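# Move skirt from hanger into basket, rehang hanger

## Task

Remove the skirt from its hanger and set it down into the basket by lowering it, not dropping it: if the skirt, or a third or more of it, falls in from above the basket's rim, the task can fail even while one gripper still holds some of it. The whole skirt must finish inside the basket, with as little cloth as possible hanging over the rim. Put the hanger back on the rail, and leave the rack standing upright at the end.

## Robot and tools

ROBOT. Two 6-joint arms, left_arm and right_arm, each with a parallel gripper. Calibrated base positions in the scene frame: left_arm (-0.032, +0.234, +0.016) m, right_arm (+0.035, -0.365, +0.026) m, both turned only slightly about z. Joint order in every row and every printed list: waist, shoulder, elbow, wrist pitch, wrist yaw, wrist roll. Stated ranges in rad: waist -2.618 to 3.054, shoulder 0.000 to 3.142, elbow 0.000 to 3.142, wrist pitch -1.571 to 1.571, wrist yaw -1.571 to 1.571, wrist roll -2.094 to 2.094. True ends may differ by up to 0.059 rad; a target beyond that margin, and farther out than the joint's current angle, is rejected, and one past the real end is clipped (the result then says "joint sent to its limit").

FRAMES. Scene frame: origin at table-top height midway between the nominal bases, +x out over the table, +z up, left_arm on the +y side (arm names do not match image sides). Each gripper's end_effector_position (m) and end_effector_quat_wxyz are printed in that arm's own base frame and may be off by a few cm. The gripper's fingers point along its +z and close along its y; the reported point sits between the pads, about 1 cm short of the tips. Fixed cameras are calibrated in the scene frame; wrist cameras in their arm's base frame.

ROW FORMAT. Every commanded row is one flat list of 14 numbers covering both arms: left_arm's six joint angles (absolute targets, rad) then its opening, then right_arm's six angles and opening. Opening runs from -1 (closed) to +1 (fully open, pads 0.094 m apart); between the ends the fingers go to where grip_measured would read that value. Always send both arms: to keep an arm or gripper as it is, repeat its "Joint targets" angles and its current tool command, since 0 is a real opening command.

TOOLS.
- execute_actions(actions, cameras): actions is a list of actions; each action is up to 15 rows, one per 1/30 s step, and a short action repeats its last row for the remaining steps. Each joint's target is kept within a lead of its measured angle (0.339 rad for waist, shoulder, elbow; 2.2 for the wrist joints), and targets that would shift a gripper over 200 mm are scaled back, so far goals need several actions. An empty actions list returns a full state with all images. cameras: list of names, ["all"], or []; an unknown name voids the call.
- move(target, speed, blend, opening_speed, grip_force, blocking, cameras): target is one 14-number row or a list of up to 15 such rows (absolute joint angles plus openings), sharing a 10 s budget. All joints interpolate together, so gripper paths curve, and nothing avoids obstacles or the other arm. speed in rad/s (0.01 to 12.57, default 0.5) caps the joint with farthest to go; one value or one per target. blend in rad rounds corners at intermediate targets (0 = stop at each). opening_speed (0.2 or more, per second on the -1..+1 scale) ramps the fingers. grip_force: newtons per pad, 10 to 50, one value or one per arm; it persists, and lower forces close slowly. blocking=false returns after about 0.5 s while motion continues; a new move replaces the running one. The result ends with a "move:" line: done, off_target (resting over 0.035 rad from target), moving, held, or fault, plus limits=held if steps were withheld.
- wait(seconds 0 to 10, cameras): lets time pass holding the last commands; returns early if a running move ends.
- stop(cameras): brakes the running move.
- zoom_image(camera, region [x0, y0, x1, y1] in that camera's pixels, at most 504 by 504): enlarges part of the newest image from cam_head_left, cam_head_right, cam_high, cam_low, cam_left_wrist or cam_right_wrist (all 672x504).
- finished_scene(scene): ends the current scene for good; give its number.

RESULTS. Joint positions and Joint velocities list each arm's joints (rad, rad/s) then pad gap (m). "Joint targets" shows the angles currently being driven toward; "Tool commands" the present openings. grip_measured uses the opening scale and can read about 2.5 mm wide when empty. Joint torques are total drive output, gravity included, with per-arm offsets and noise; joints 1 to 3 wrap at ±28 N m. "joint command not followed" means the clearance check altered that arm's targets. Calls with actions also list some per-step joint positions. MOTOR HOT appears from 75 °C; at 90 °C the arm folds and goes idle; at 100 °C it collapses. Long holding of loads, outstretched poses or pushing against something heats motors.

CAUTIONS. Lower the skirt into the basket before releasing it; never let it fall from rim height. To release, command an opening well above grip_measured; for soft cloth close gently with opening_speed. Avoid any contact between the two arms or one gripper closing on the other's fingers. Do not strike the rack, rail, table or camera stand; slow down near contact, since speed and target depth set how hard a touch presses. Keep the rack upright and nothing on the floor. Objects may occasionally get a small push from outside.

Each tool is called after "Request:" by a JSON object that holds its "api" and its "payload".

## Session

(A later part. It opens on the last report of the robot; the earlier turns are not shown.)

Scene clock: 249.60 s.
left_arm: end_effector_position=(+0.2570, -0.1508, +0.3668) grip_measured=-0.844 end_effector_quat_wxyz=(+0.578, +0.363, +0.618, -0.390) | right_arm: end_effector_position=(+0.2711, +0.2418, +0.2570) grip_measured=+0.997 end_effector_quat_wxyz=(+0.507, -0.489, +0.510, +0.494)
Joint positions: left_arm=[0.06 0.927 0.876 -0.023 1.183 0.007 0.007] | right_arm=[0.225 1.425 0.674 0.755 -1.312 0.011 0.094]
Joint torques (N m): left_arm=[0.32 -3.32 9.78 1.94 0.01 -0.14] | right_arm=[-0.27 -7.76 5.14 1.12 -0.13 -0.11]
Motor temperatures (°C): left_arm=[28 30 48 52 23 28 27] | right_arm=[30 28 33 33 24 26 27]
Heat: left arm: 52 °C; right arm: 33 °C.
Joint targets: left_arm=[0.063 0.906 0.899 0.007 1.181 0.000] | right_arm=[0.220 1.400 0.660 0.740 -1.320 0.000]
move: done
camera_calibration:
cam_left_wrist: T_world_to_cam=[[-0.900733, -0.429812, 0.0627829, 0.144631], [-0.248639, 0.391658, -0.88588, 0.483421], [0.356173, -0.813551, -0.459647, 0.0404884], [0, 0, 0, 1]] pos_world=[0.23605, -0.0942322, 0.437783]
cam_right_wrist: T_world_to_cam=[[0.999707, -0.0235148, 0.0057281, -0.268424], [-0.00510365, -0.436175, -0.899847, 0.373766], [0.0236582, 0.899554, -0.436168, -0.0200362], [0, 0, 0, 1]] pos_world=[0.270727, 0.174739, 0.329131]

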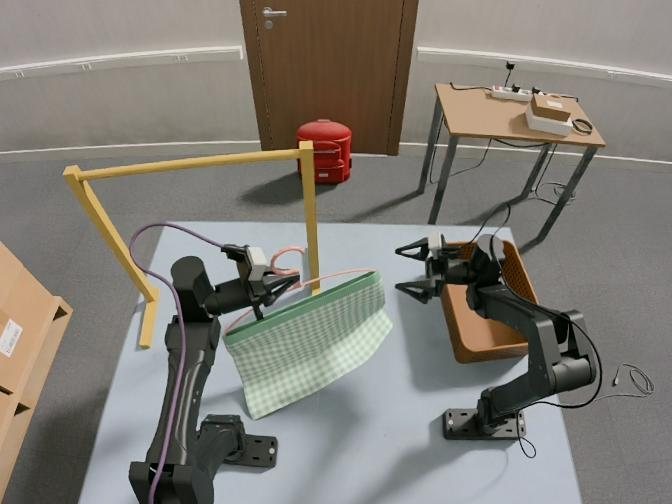

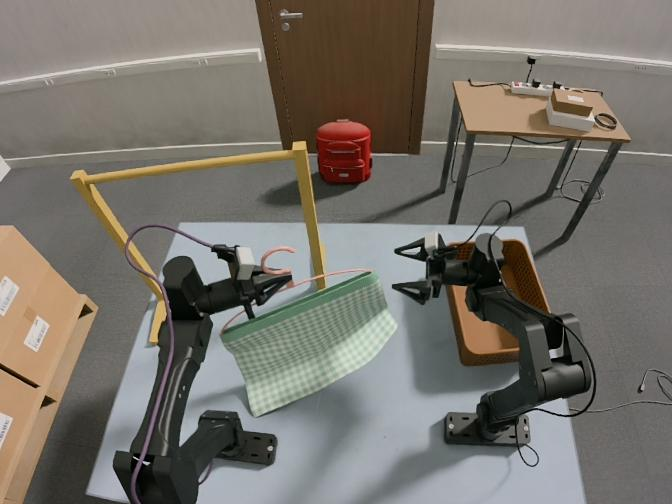

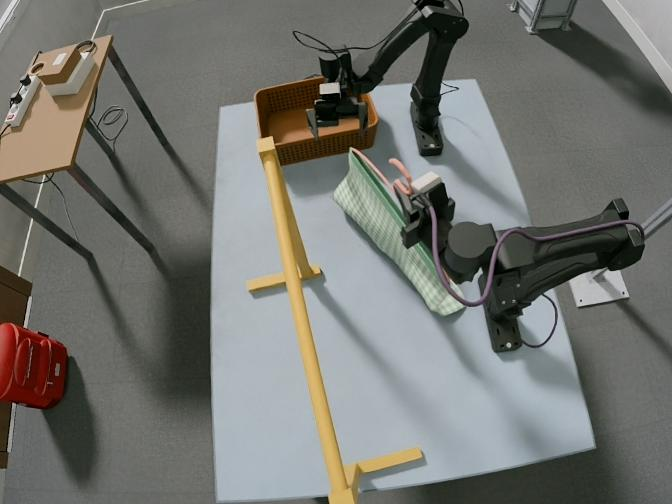

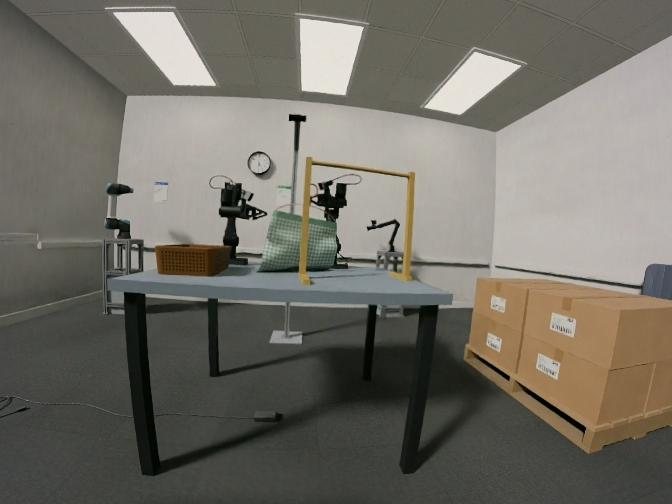

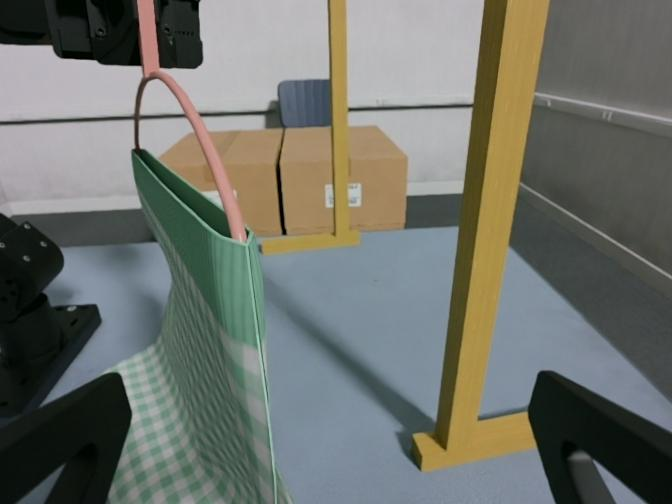

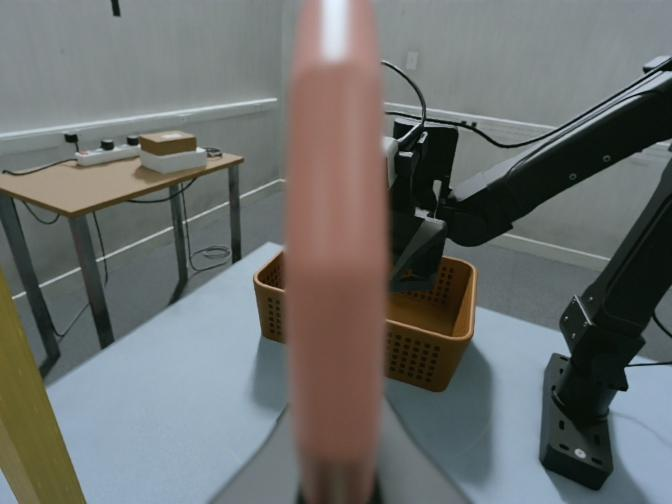

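Request:
{"api": "move", "payload": {"target": [[0.063,0.906,0.899,0.007,1.1815,0.0,-1.0,0.213,1.653,0.673,0.98,-1.5,0.0,1.0],[0.063,0.906,0.899,0.007,1.1815,0.0,-1.0,0.445,1.685,0.709,0.976,-1.322,0.0,1.0]], "speed": 0.35, "blend": [0.03,0], "cameras": ["cam_left_wrist","cam_high","cam_head_left","cam_low"]}}

Scene clock: 267.80 s.
left_arm: end_effector_position=(+0.2570, -0.1508, +0.3668) grip_measured=-0.844 end_effector_quat_wxyz=(+0.578, +0.363, +0.618, -0.390) | right_arm: end_effector_position=(+0.2364, +0.3065, +0.2073) grip_measured=+0.997 end_effector_quat_wxyz=(-0.438, +0.541, -0.458, -0.553)
Joint positions: left_arm=[0.06 0.927 0.876 -0.023 1.183 0.007 0.007] | right_arm=[0.442 1.67 0.682 0.967 -1.328 0.011 0.094]
Joint torques (N m): left_arm=[0.27 -3.29 9.77 1.94 0.01 -0.13] | right_arm=[0.14 -5.89 7.95 1.37 0 -0.17]
Heat: left arm: 50 °C; right arm: 33 °C.
Joint targets: left_arm=[0.063 0.906 0.899 0.007 1.181 0.000] | right_arm=[0.445 1.685 0.709 0.976 -1.322 0.000]
move: done
camera_calibration:
cam_left_wrist: T_world_to_cam=[[-0.900733, -0.429812, 0.0627829, 0.144631], [-0.248639, 0.391658, -0.88588, 0.483421], [0.356173, -0.813551, -0.459647, 0.0404884], [0, 0, 0, 1]] pos_world=[0.23605, -0.0942322, 0.437783]
Images, in order (width x height): cam_head_left 672x504, cam_high 672x504, cam_low 672x504, cam_left_wrist 672x504.

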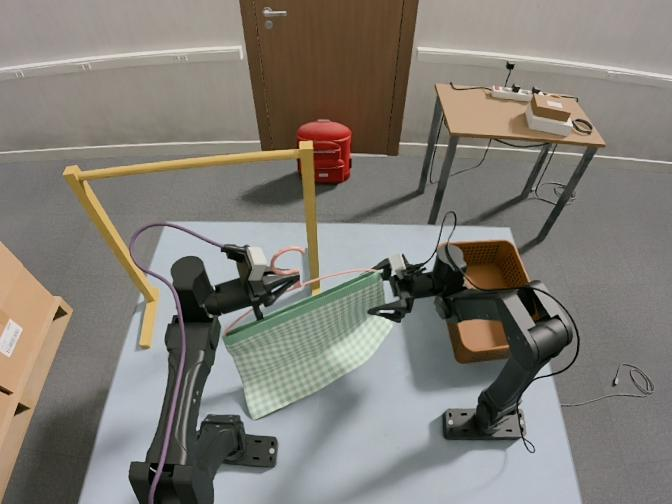

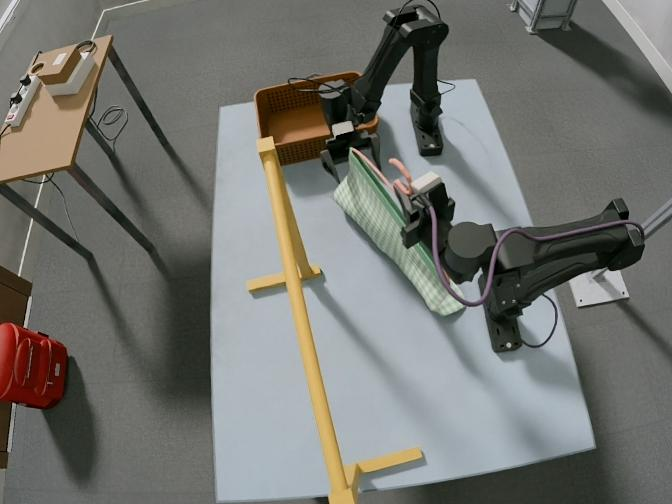

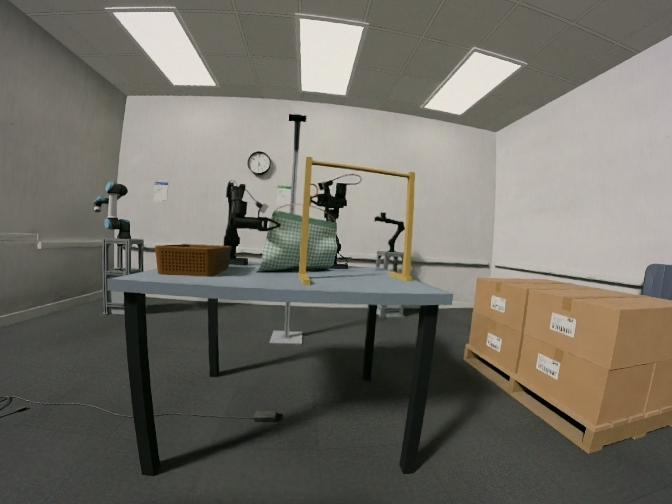

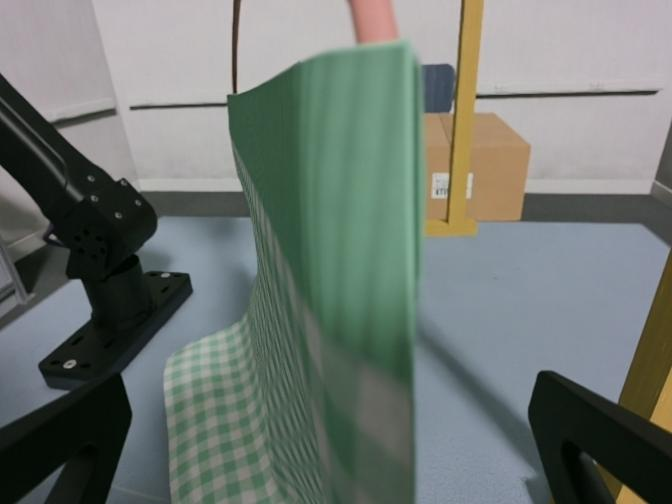

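Request:
{"api": "move", "payload": {"target": [[0.063,0.906,0.899,0.007,1.1815,0.0,-1.0,0.445,1.734,0.685,1.049,-1.322,0.0,1.0],[0.063,0.906,0.899,0.007,1.1815,0.0,-1.0,0.445,1.734,0.685,1.049,-1.322,0.0,-1.0],[0.09,0.915,0.75,0.53,1.105,-0.32,-1.0,0.445,1.826,0.653,1.173,-1.322,0.0,-1.0]], "speed": 0.35, "opening_speed": 2, "cameras": ["cam_left_wrist","cam_high","cam_head_left"]}}

Request:
{"api": "zoom_image", "payload": {"camera": "cam_head_left", "region": [200, 240, 420, 420]}}

Scene clock: 280.07 s.
left_arm: end_effector_position=(+0.2651, -0.1442, +0.3754) grip_measured=-0.844 end_effector_quat_wxyz=(+0.612, +0.319, +0.594, -0.413) | right_arm: end_effector_position=(+0.2442, +0.3102, +0.1918) grip_measured=-0.972 end_effector_quat_wxyz=(-0.474, +0.558, -0.422, -0.535)
Joint positions: left_arm=[0.076 0.927 0.74 0.415 1.153 -0.309 0.007] | right_arm=[0.442 1.796 0.677 1.209 -1.327 0.01 0.001]
Joint torques (N m): left_arm=[1.46 -2.56 8.64 2.69 -0.58 -0.17] | right_arm=[0.31 -4.9 2.77 0.79 0.09 -0.11]
Heat: left arm: 49 °C; right arm: 33 °C.
Joint targets: left_arm=[0.090 0.915 0.750 0.530 1.105 -0.320] | right_arm=[0.445 1.826 0.653 1.173 -1.322 0.000]
move: off_target (left_arm, right_arm); left_arm: the wrist pitch is farthest, 0.115 rad from its target; right_arm: the wrist pitch is farthest, 0.036 rad from its target
camera_calibration:
cam_left_wrist: T_world_to_cam=[[-0.886346, -0.45215, 0.0997521, 0.133286], [-0.242488, 0.269755, -0.931897, 0.488581], [0.394449, -0.850172, -0.348737, -0.0101767], [0, 0, 0, 1]] pos_world=[0.240627, -0.0801835, 0.438463]
Images, in order (width x height): cam_head_left 672x504, cam_high 672x504, cam_left_wrist 672x504.

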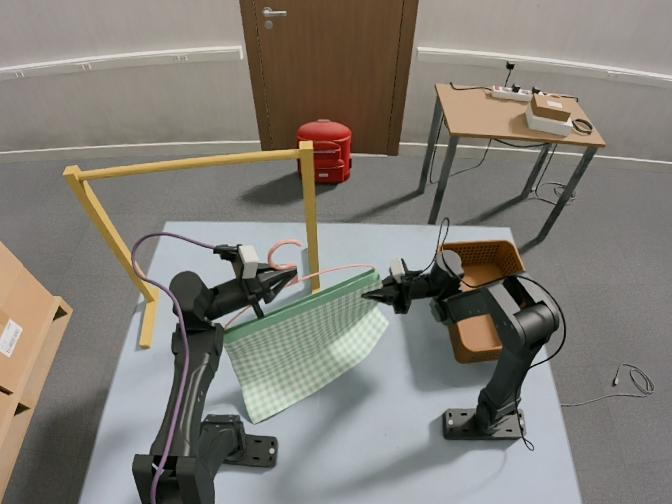

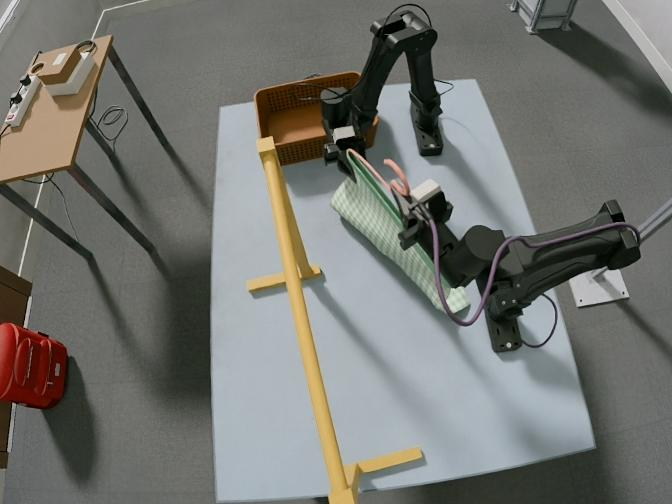

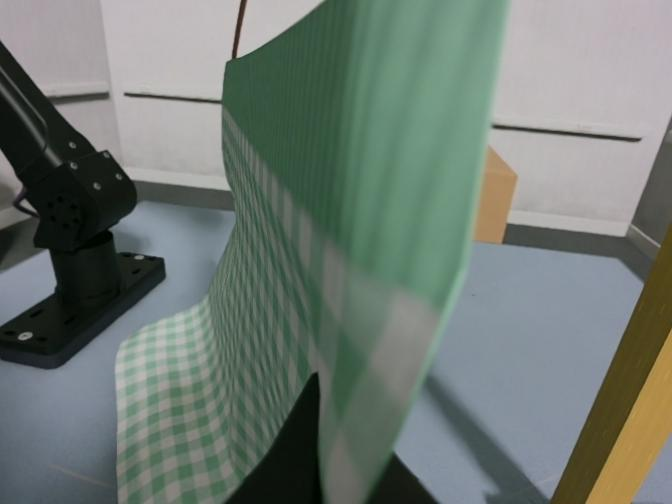

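Scaled by 2.291.

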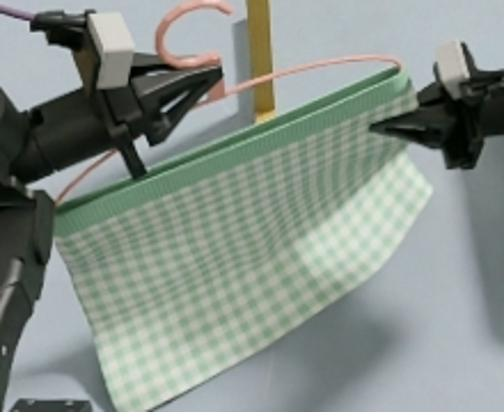

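Request:
{"api": "move", "payload": {"target": [0.10,0.9185,0.7555,1.0,1.105,-0.45,-1.0,0.445,1.994,0.628,1.366,-1.322,0.0,-1.0], "speed": 0.25, "cameras": ["cam_left_wrist","cam_high","cam_head_left"]}}

Request:
{"api": "zoom_image", "payload": {"camera": "cam_head_left", "region": [200, 240, 420, 420]}}

Request:
{"api": "zoom_image", "payload": {"camera": "cam_high", "region": [310, 110, 490, 330]}}

Scene clock: 285.67 s.
left_arm: end_effector_position=(+0.2312, -0.1407, +0.4495) grip_measured=-0.844 end_effector_quat_wxyz=(+0.737, +0.391, +0.438, -0.334) | right_arm: end_effector_position=(+0.2429, +0.3112, +0.1373) grip_measured=-0.972 end_effector_quat_wxyz=(-0.448, +0.546, -0.448, -0.548)
Joint positions: left_arm=[0.093 0.927 0.74 0.986 1.123 -0.443 0.007] | right_arm=[0.446 1.978 0.638 1.348 -1.324 0.01 0.001]
Joint torques (N m): left_arm=[0.76 -1.78 8.58 1.13 -0.54 -0.12] | right_arm=[-0.1 -6.82 2.89 1.48 -0.02 -0.12]
Heat: left arm: 49 °C; right arm: 33 °C.
Joint targets: left_arm=[0.100 0.918 0.755 1.000 1.105 -0.450] | right_arm=[0.445 1.994 0.628 1.366 -1.322 0.000]
move: done
camera_calibration:
cam_left_wrist: T_world_to_cam=[[-0.83667, -0.467782, -0.284893, 0.256636], [0.187481, 0.244133, -0.951446, 0.454211], [0.514621, -0.849458, -0.116558, -0.100111], [0, 0, 0, 1]] pos_world=[0.181083, -0.0758781, 0.493602]
Images, in order (width x height): cam_head_left 672x504, cam_high 672x504, cam_left_wrist 672x504.

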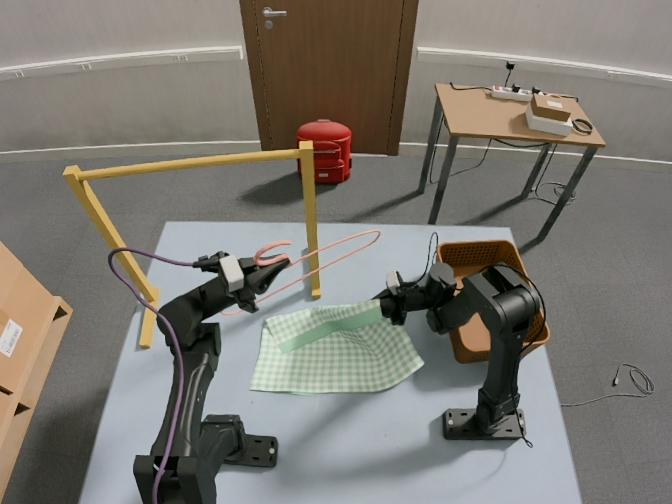

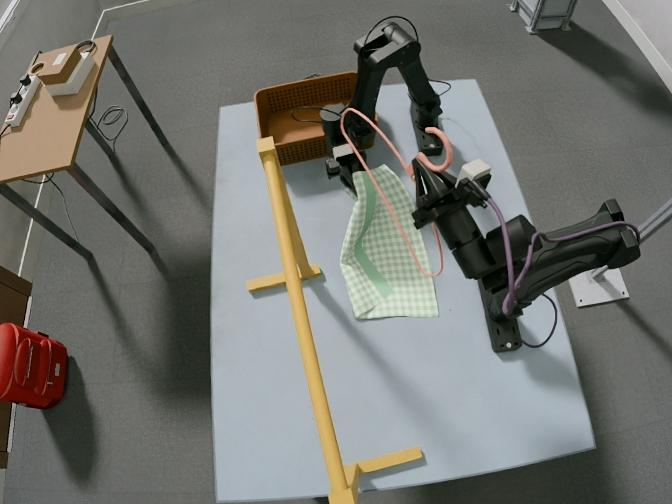

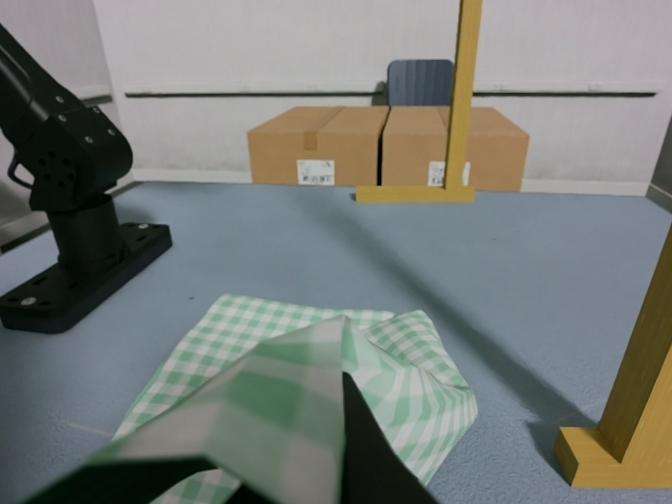

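Scaled by 2.291.

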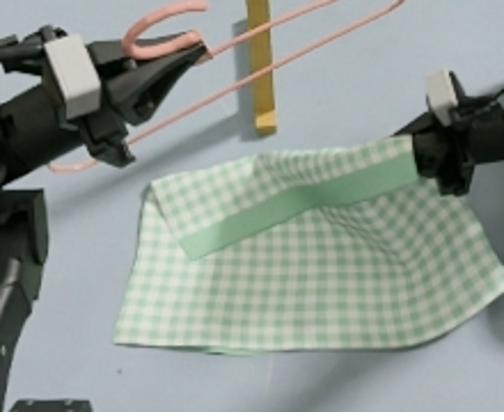

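Scaled by 2.291.

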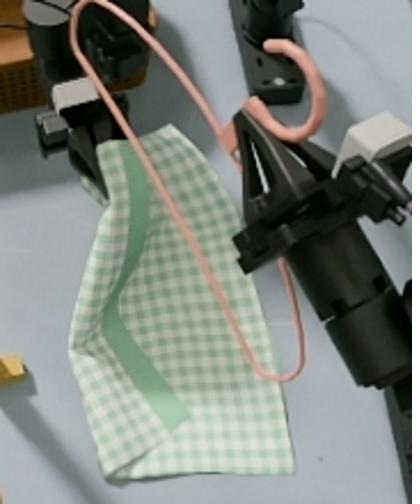

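Request:
{"api": "move", "payload": {"target": [[0.10,0.9185,0.7555,1.0,1.105,-0.45,-1.0,0.167,0.959,0.639,0.32,-0.553,0.0,-1.0],[0.10,0.9185,0.7555,1.0,1.105,-0.45,-1.0,0.332,1.318,1.996,-0.678,-0.214,0.0,-1.0]], "speed": 0.6, "blend": [0.1,0], "cameras": ["cam_high","cam_head_left","cam_low","cam_head_right"]}}

Scene clock: 297.63 s.
left_arm: end_effector_position=(+0.2312, -0.1407, +0.4496) grip_measured=-0.844 end_effector_quat_wxyz=(+0.737, +0.391, +0.438, -0.334) | right_arm: end_effector_position=(+0.3275, +0.1520, +0.5551) grip_measured=-0.972 end_effector_quat_wxyz=(+0.659, -0.187, +0.703, +0.191)
Joint positions: left_arm=[0.093 0.927 0.74 0.987 1.123 -0.444 0.007] | right_arm=[0.323 1.317 1.965 -0.707 -0.219 0.01 0.001]
Joint torques (N m): left_arm=[0.76 -1.77 8.61 1.12 -0.53 -0.12] | right_arm=[0.73 -3.26 8.12 2.07 -0.03 -0.09]
Motor temperatures (°C): left_arm=[27 29 43 46 24 27 27] | right_arm=[28 28 33 34 23 25 27]
Heat: left arm: 46 °C; right arm: 34 °C.
Joint targets: left_arm=[0.100 0.918 0.755 1.000 1.105 -0.450] | right_arm=[0.332 1.318 1.996 -0.678 -0.214 0.000]
move: done
Images, in order (width x height): cam_head_left 672x504, cam_head_right 672x504, cam_high 672x504, cam_low 672x504.

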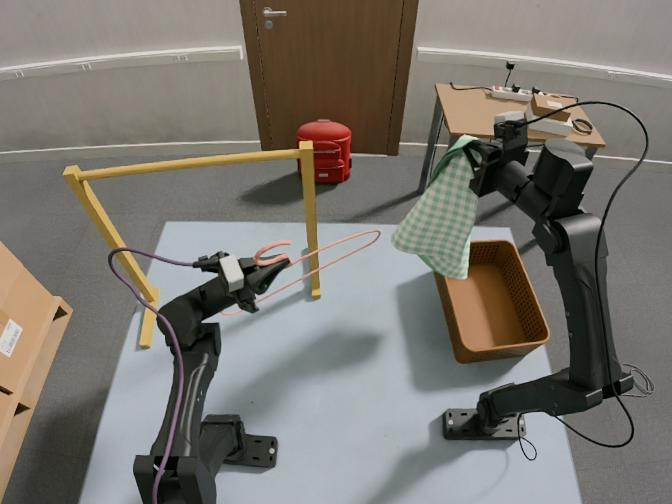

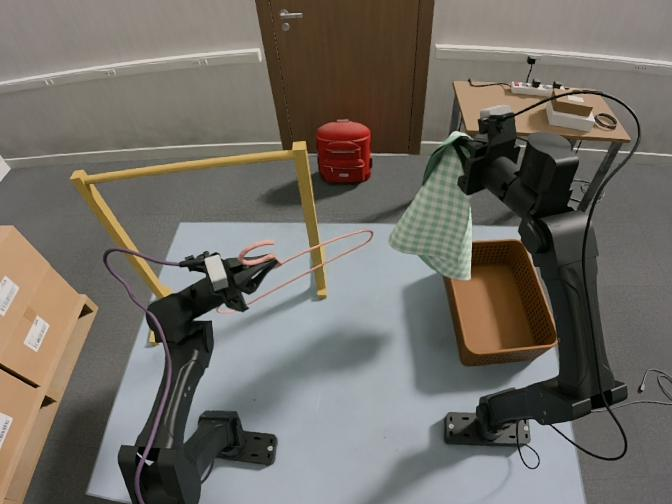

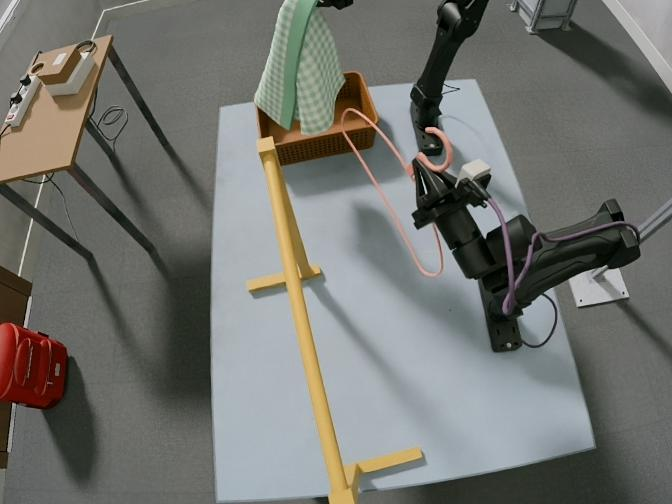

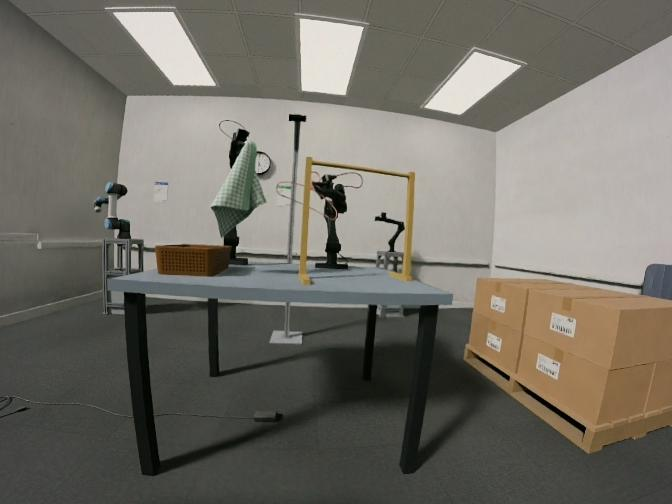

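Request:
{"api": "move", "payload": {"target": [[0.10,0.9185,0.7555,1.0,1.105,-0.45,-1.0,-0.041,1.203,1.945,-0.742,0.0,0.0,-1.0],[0.10,0.9185,0.7555,1.0,1.105,-0.45,-1.0,-0.041,1.0724,1.261,-0.887,0.0,0.0,-1.0]], "speed": [0.5,0.25], "blocking": false}}

Scene clock: 300.97 s.
left_arm: end_effector_position=(+0.2312, -0.1407, +0.4496) grip_measured=-0.844 end_effector_quat_wxyz=(+0.737, +0.391, +0.438, -0.334) | right_arm: end_effector_position=(+0.3445, +0.0774, +0.5540) grip_measured=-0.972 end_effector_quat_wxyz=(+0.674, -0.097, +0.725, +0.103)
Joint positions: left_arm=[0.093 0.927 0.74 0.987 1.123 -0.444 0.007] | right_arm=[0.149 1.297 1.965 -0.739 -0.135 0.01 0.001]
Joint velocities: left_arm=[within noise] | right_arm=[-0.457 -0.164 0.002 -0.11 0.198 0.022 -0.001]
Joint torques (N m): left_arm=[0.76 -1.73 8.62 1.13 -0.53 -0.11] | right_arm=[-0.77 -6.17 5.04 2.16 0.1 -0.11]
Heat: left arm: 45 °C; right arm: 35 °C.
Joint targets: left_arm=[0.100 0.918 0.755 1.000 1.105 -0.450] | right_arm=[0.113 1.251 1.966 -0.716 -0.088 0.000]
Tool commands: left_gripper/opening=-1.0 right_gripper/opening=-1.0
move: running; path passed 0 of 2 targets; right_arm: the elbow is farthest, 0.704 rad from its target

Request:
{"api": "move", "payload": {"target": [[0.1,0.8216,1.169,-0.3475,1.105,0.0,-1.0,-0.041,1.0724,1.261,-0.887,0.0,0.0,-1.0],[0.75,0.8216,1.169,-0.3475,1.105,0.0,-1.0,-0.041,1.0724,1.261,-0.887,0.0,0.0,-1.0],[0.147,0.955,1.2,-0.245,0.0,0.0,-1.0,-0.041,1.445,0.92,-0.697,0.0,0.0,-1.0]], "speed": [0.6,0.6,0.5], "blend": [0.1,0.1,0], "cameras": ["all"]}}

Scene clock: 325.80 s.
left_arm: end_effector_position=(+0.3409, +0.0520, +0.4284) grip_measured=-0.844 end_effector_quat_wxyz=(+0.685, -0.054, +0.725, +0.048) | right_arm: end_effector_position=(+0.3152, -0.0094, +0.0793) grip_measured=-0.972 end_effector_quat_wxyz=(+0.177, +0.021, +0.984, -0.001)
Joint positions: left_arm=[0.153 0.953 1.16 -0.265 0.009 -0.005 0.007] | right_arm=[-0.034 1.436 0.931 -0.709 -0.002 0.01 0.001]
Joint torques (N m): left_arm=[-0.57 -1.47 11.19 2.29 -0.12 0] | right_arm=[-0.5 -4.83 5.45 0.95 0 -0.12]
Heat: left arm: 44 °C; right arm: 35 °C.
Joint targets: left_arm=[0.147 0.955 1.200 -0.245 0.000 0.000] | right_arm=[-0.041 1.445 0.920 -0.697 0.000 0.000]
earlier move: done
move: off_target (left_arm); left_arm: the elbow is farthest, 0.040 rad from its target
camera_calibration:
cam_left_wrist: T_world_to_cam=[[0.140704, -0.990035, 0.00569598, 0.00207335], [-0.481322, -0.073431, -0.873463, 0.577573], [0.865177, 0.120158, -0.486858, -0.00649826], [0, 0, 0, 1]] pos_world=[0.283329, 0.0452453, 0.501313]
cam_right_wrist: T_world_to_cam=[[-0.0262864, -0.999602, -0.0102438, -0.0018807], [-0.995091, 0.025187, 0.0957102, 0.341915], [-0.0954141, 0.0127094, -0.995357, 0.200869], [0, 0, 0, 1]] pos_world=[0.359353, -0.0130447, 0.167192]

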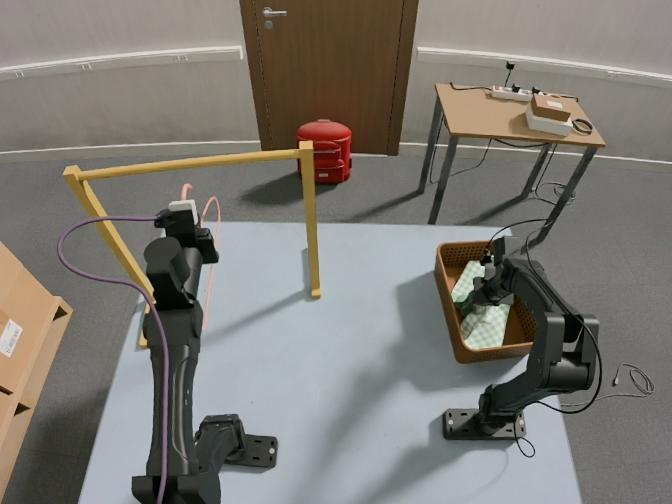

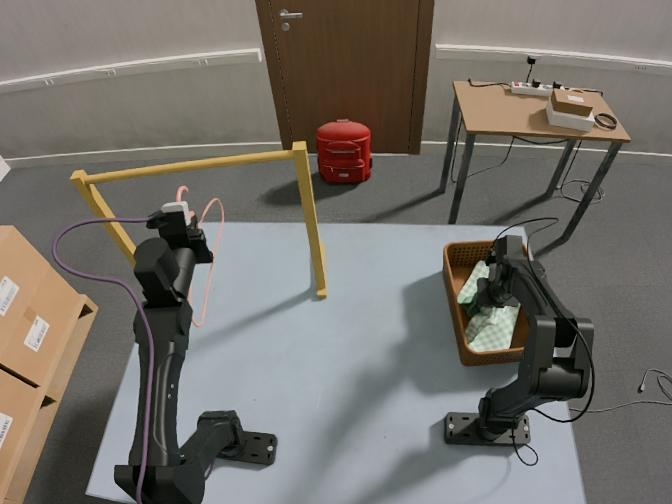

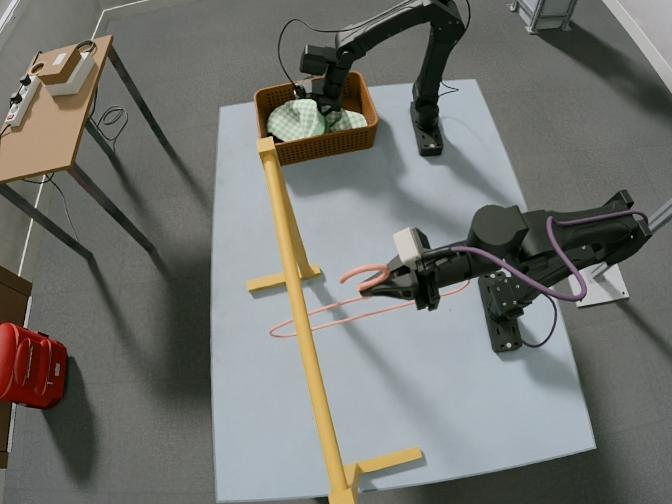

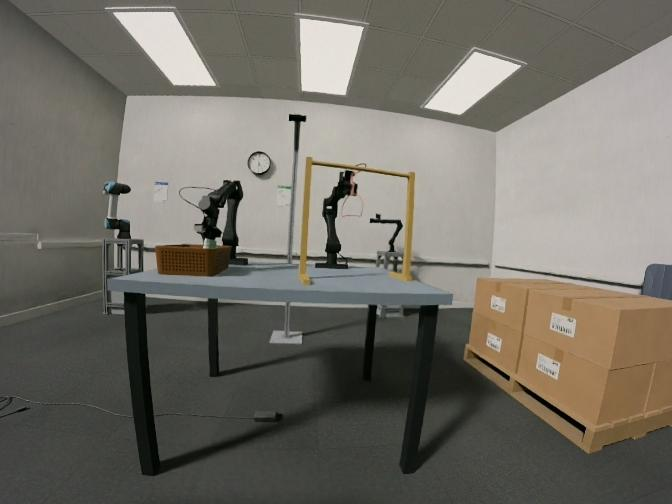

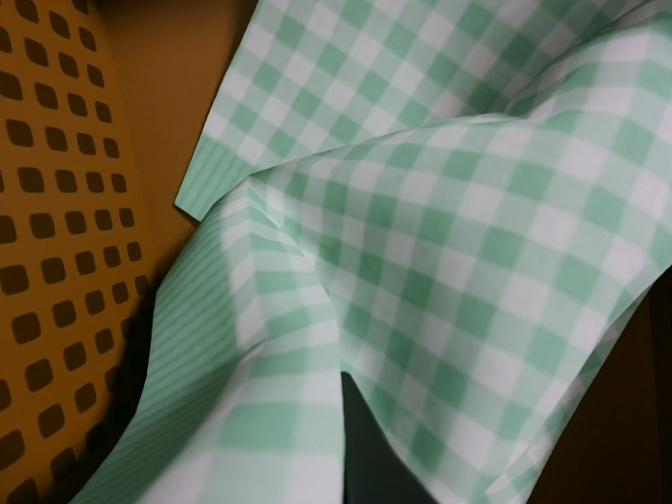

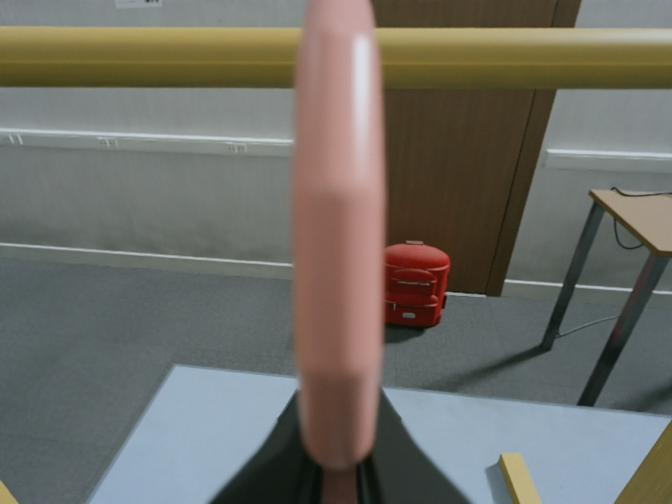

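Request:
{"api": "zoom_image", "payload": {"camera": "cam_low", "region": [300, 145, 420, 235]}}

Request:
{"api": "zoom_image", "payload": {"camera": "cam_high", "region": [260, 220, 440, 350]}}

Request:
{"api": "zoom_image", "payload": {"camera": "cam_head_left", "region": [140, 130, 260, 240]}}

Scaled by 4.200.

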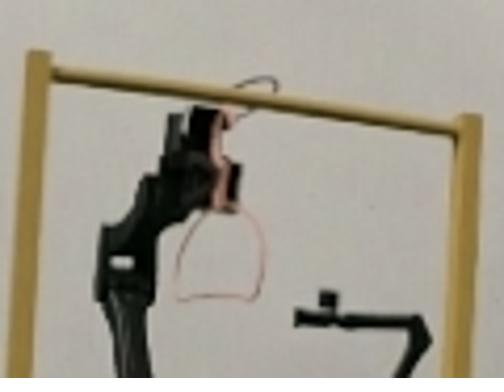

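Scaled by 2.800.

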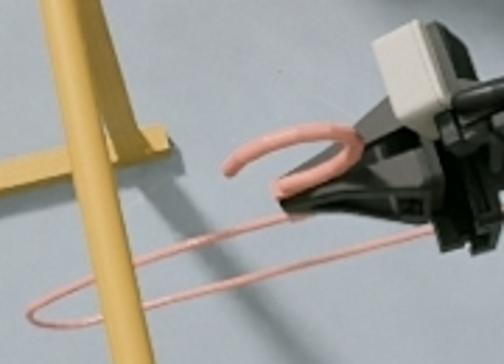

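Scaled by 4.200.

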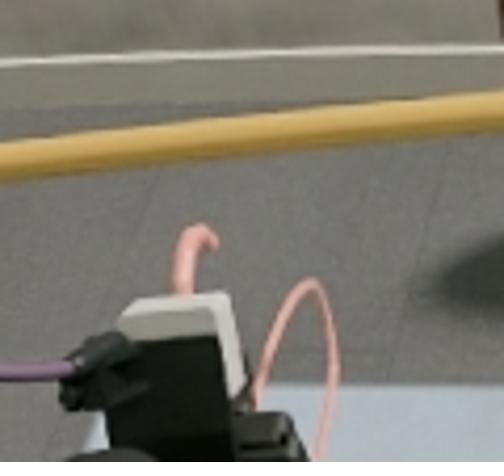

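Request:
{"api": "move", "payload": {"target": [[0.147,1.1526,1.363,-0.16,0.0,0.0,-1.0,-0.041,1.498,0.818,-0.542,0.0,0.0,-1.0],[0.147,1.1526,1.363,-0.16,0.0,0.0,-1.0,-0.041,1.498,0.818,-0.542,0.0,0.0,0.6]], "speed": 0.25, "cameras": ["all"]}}

Request:
{"api": "zoom_image", "payload": {"camera": "cam_high", "region": [260, 220, 440, 350]}}

Request:
{"api": "zoom_image", "payload": {"camera": "cam_low", "region": [330, 145, 390, 205]}}

Request:
{"api": "zoom_image", "payload": {"camera": "cam_head_left", "region": [140, 130, 260, 240]}}

Scene clock: 338.67 s.
left_arm: end_effector_position=(+0.3890, +0.0596, +0.4594) grip_measured=-0.844 end_effector_quat_wxyz=(+0.703, -0.053, +0.707, +0.049) | right_arm: end_effector_position=(+0.3166, -0.0093, +0.0453) grip_measured=+0.597 end_effector_quat_wxyz=(+0.179, +0.021, +0.984, -0.001)
Joint positions: left_arm=[0.153 1.149 1.323 -0.181 0.009 -0.005 0.007] | right_arm=[-0.034 1.486 0.831 -0.554 -0.002 0.01 0.075]
Joint torques (N m): left_arm=[-0.58 -2.99 11.34 2.28 -0.11 0.01] | right_arm=[-0.72 -4.82 4.98 1.02 -0.03 -0.11]
Heat: left arm: 46 °C; right arm: 34 °C.
Joint targets: left_arm=[0.147 1.152 1.363 -0.160 0.000 0.000] | right_arm=[-0.041 1.498 0.818 -0.542 0.000 0.000]
move: off_target (left_arm); left_arm: the elbow is farthest, 0.040 rad from its target
camera_calibration:
cam_left_wrist: T_world_to_cam=[[0.141285, -0.989956, 0.00506536, 0.00273944], [-0.436163, -0.0668402, -0.897382, 0.621378], [0.888707, 0.124577, -0.441226, -0.0643476], [0, 0, 0, 1]] pos_world=[0.327821, 0.0522612, 0.529207]
cam_right_wrist: T_world_to_cam=[[-0.0260623, -0.999604, -0.0105689, -0.00213655], [-0.995481, 0.0249861, 0.0916162, 0.346913], [-0.0913159, 0.0129089, -0.995738, 0.165905], [0, 0, 0, 1]] pos_world=[0.36044, -0.0129454, 0.133392]

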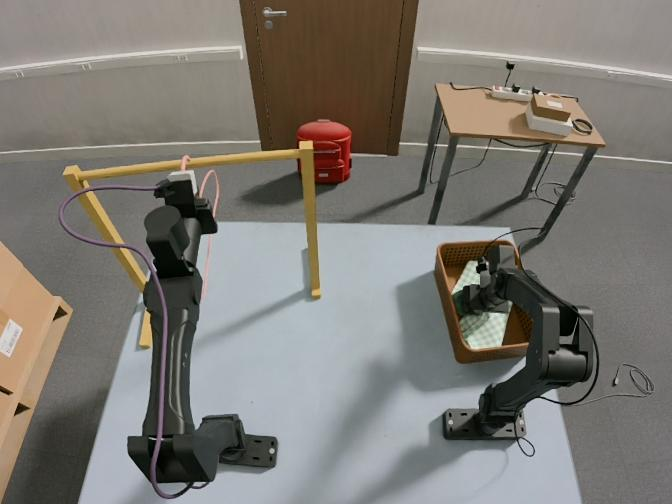

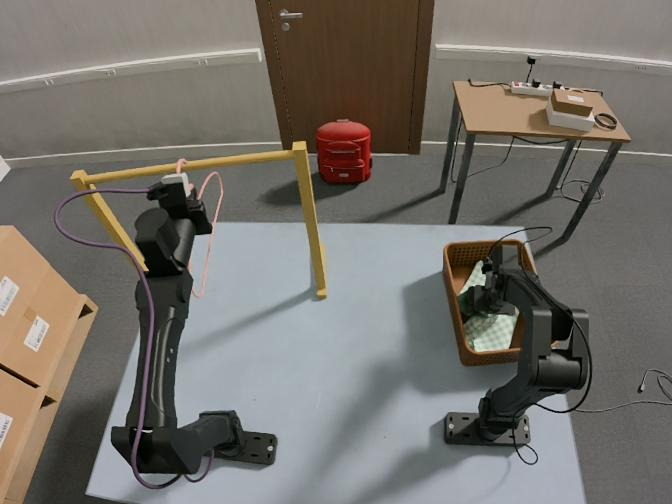

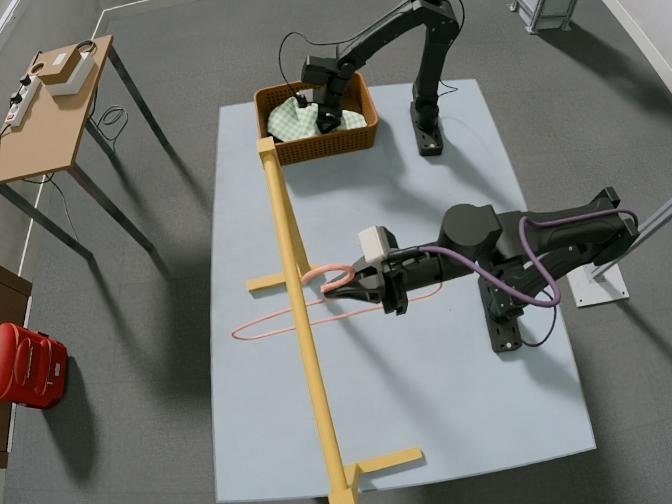

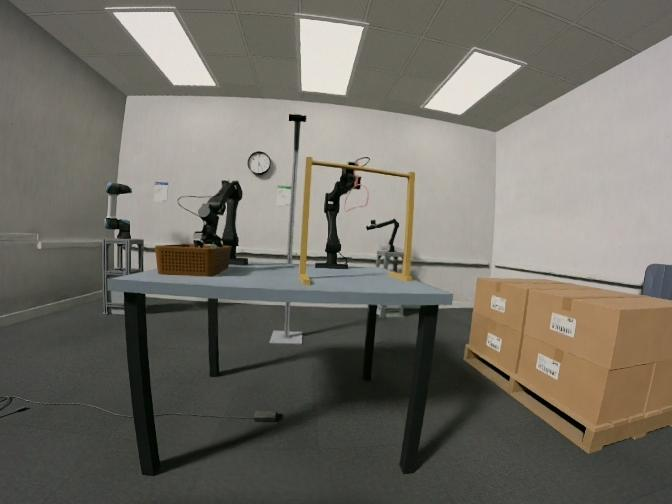

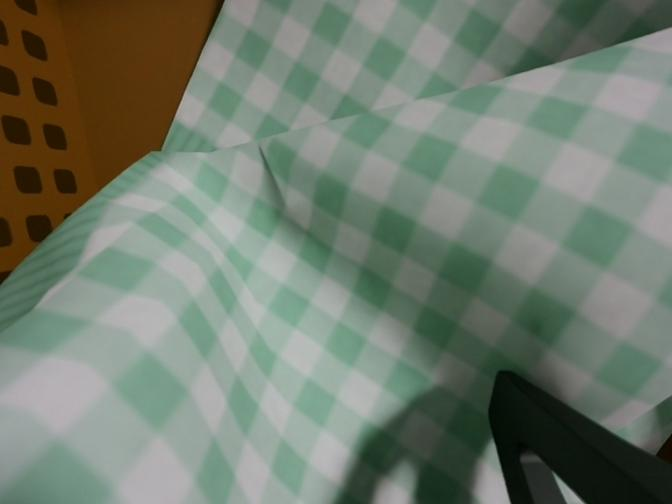

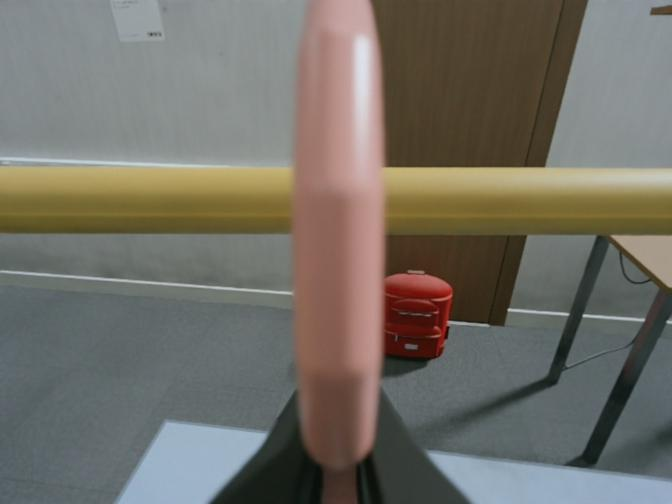

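Scaled by 2.800.

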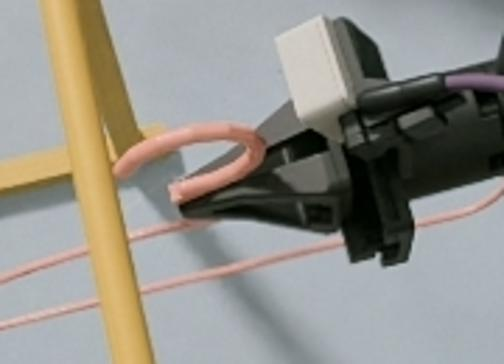

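Scaled by 8.400.

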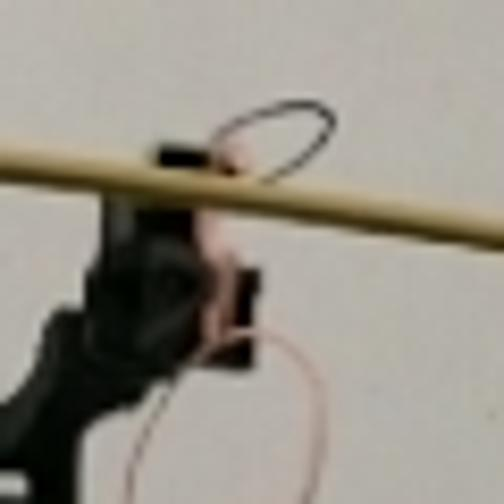

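Scaled by 4.200.

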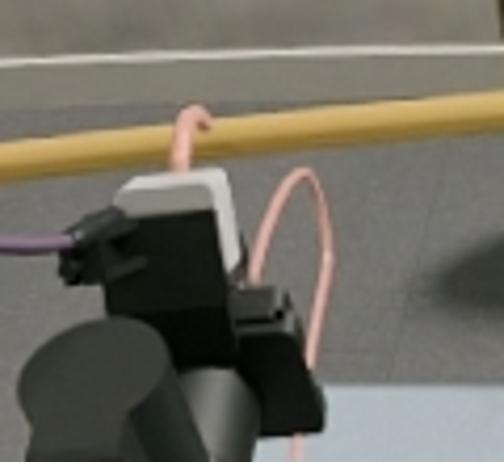

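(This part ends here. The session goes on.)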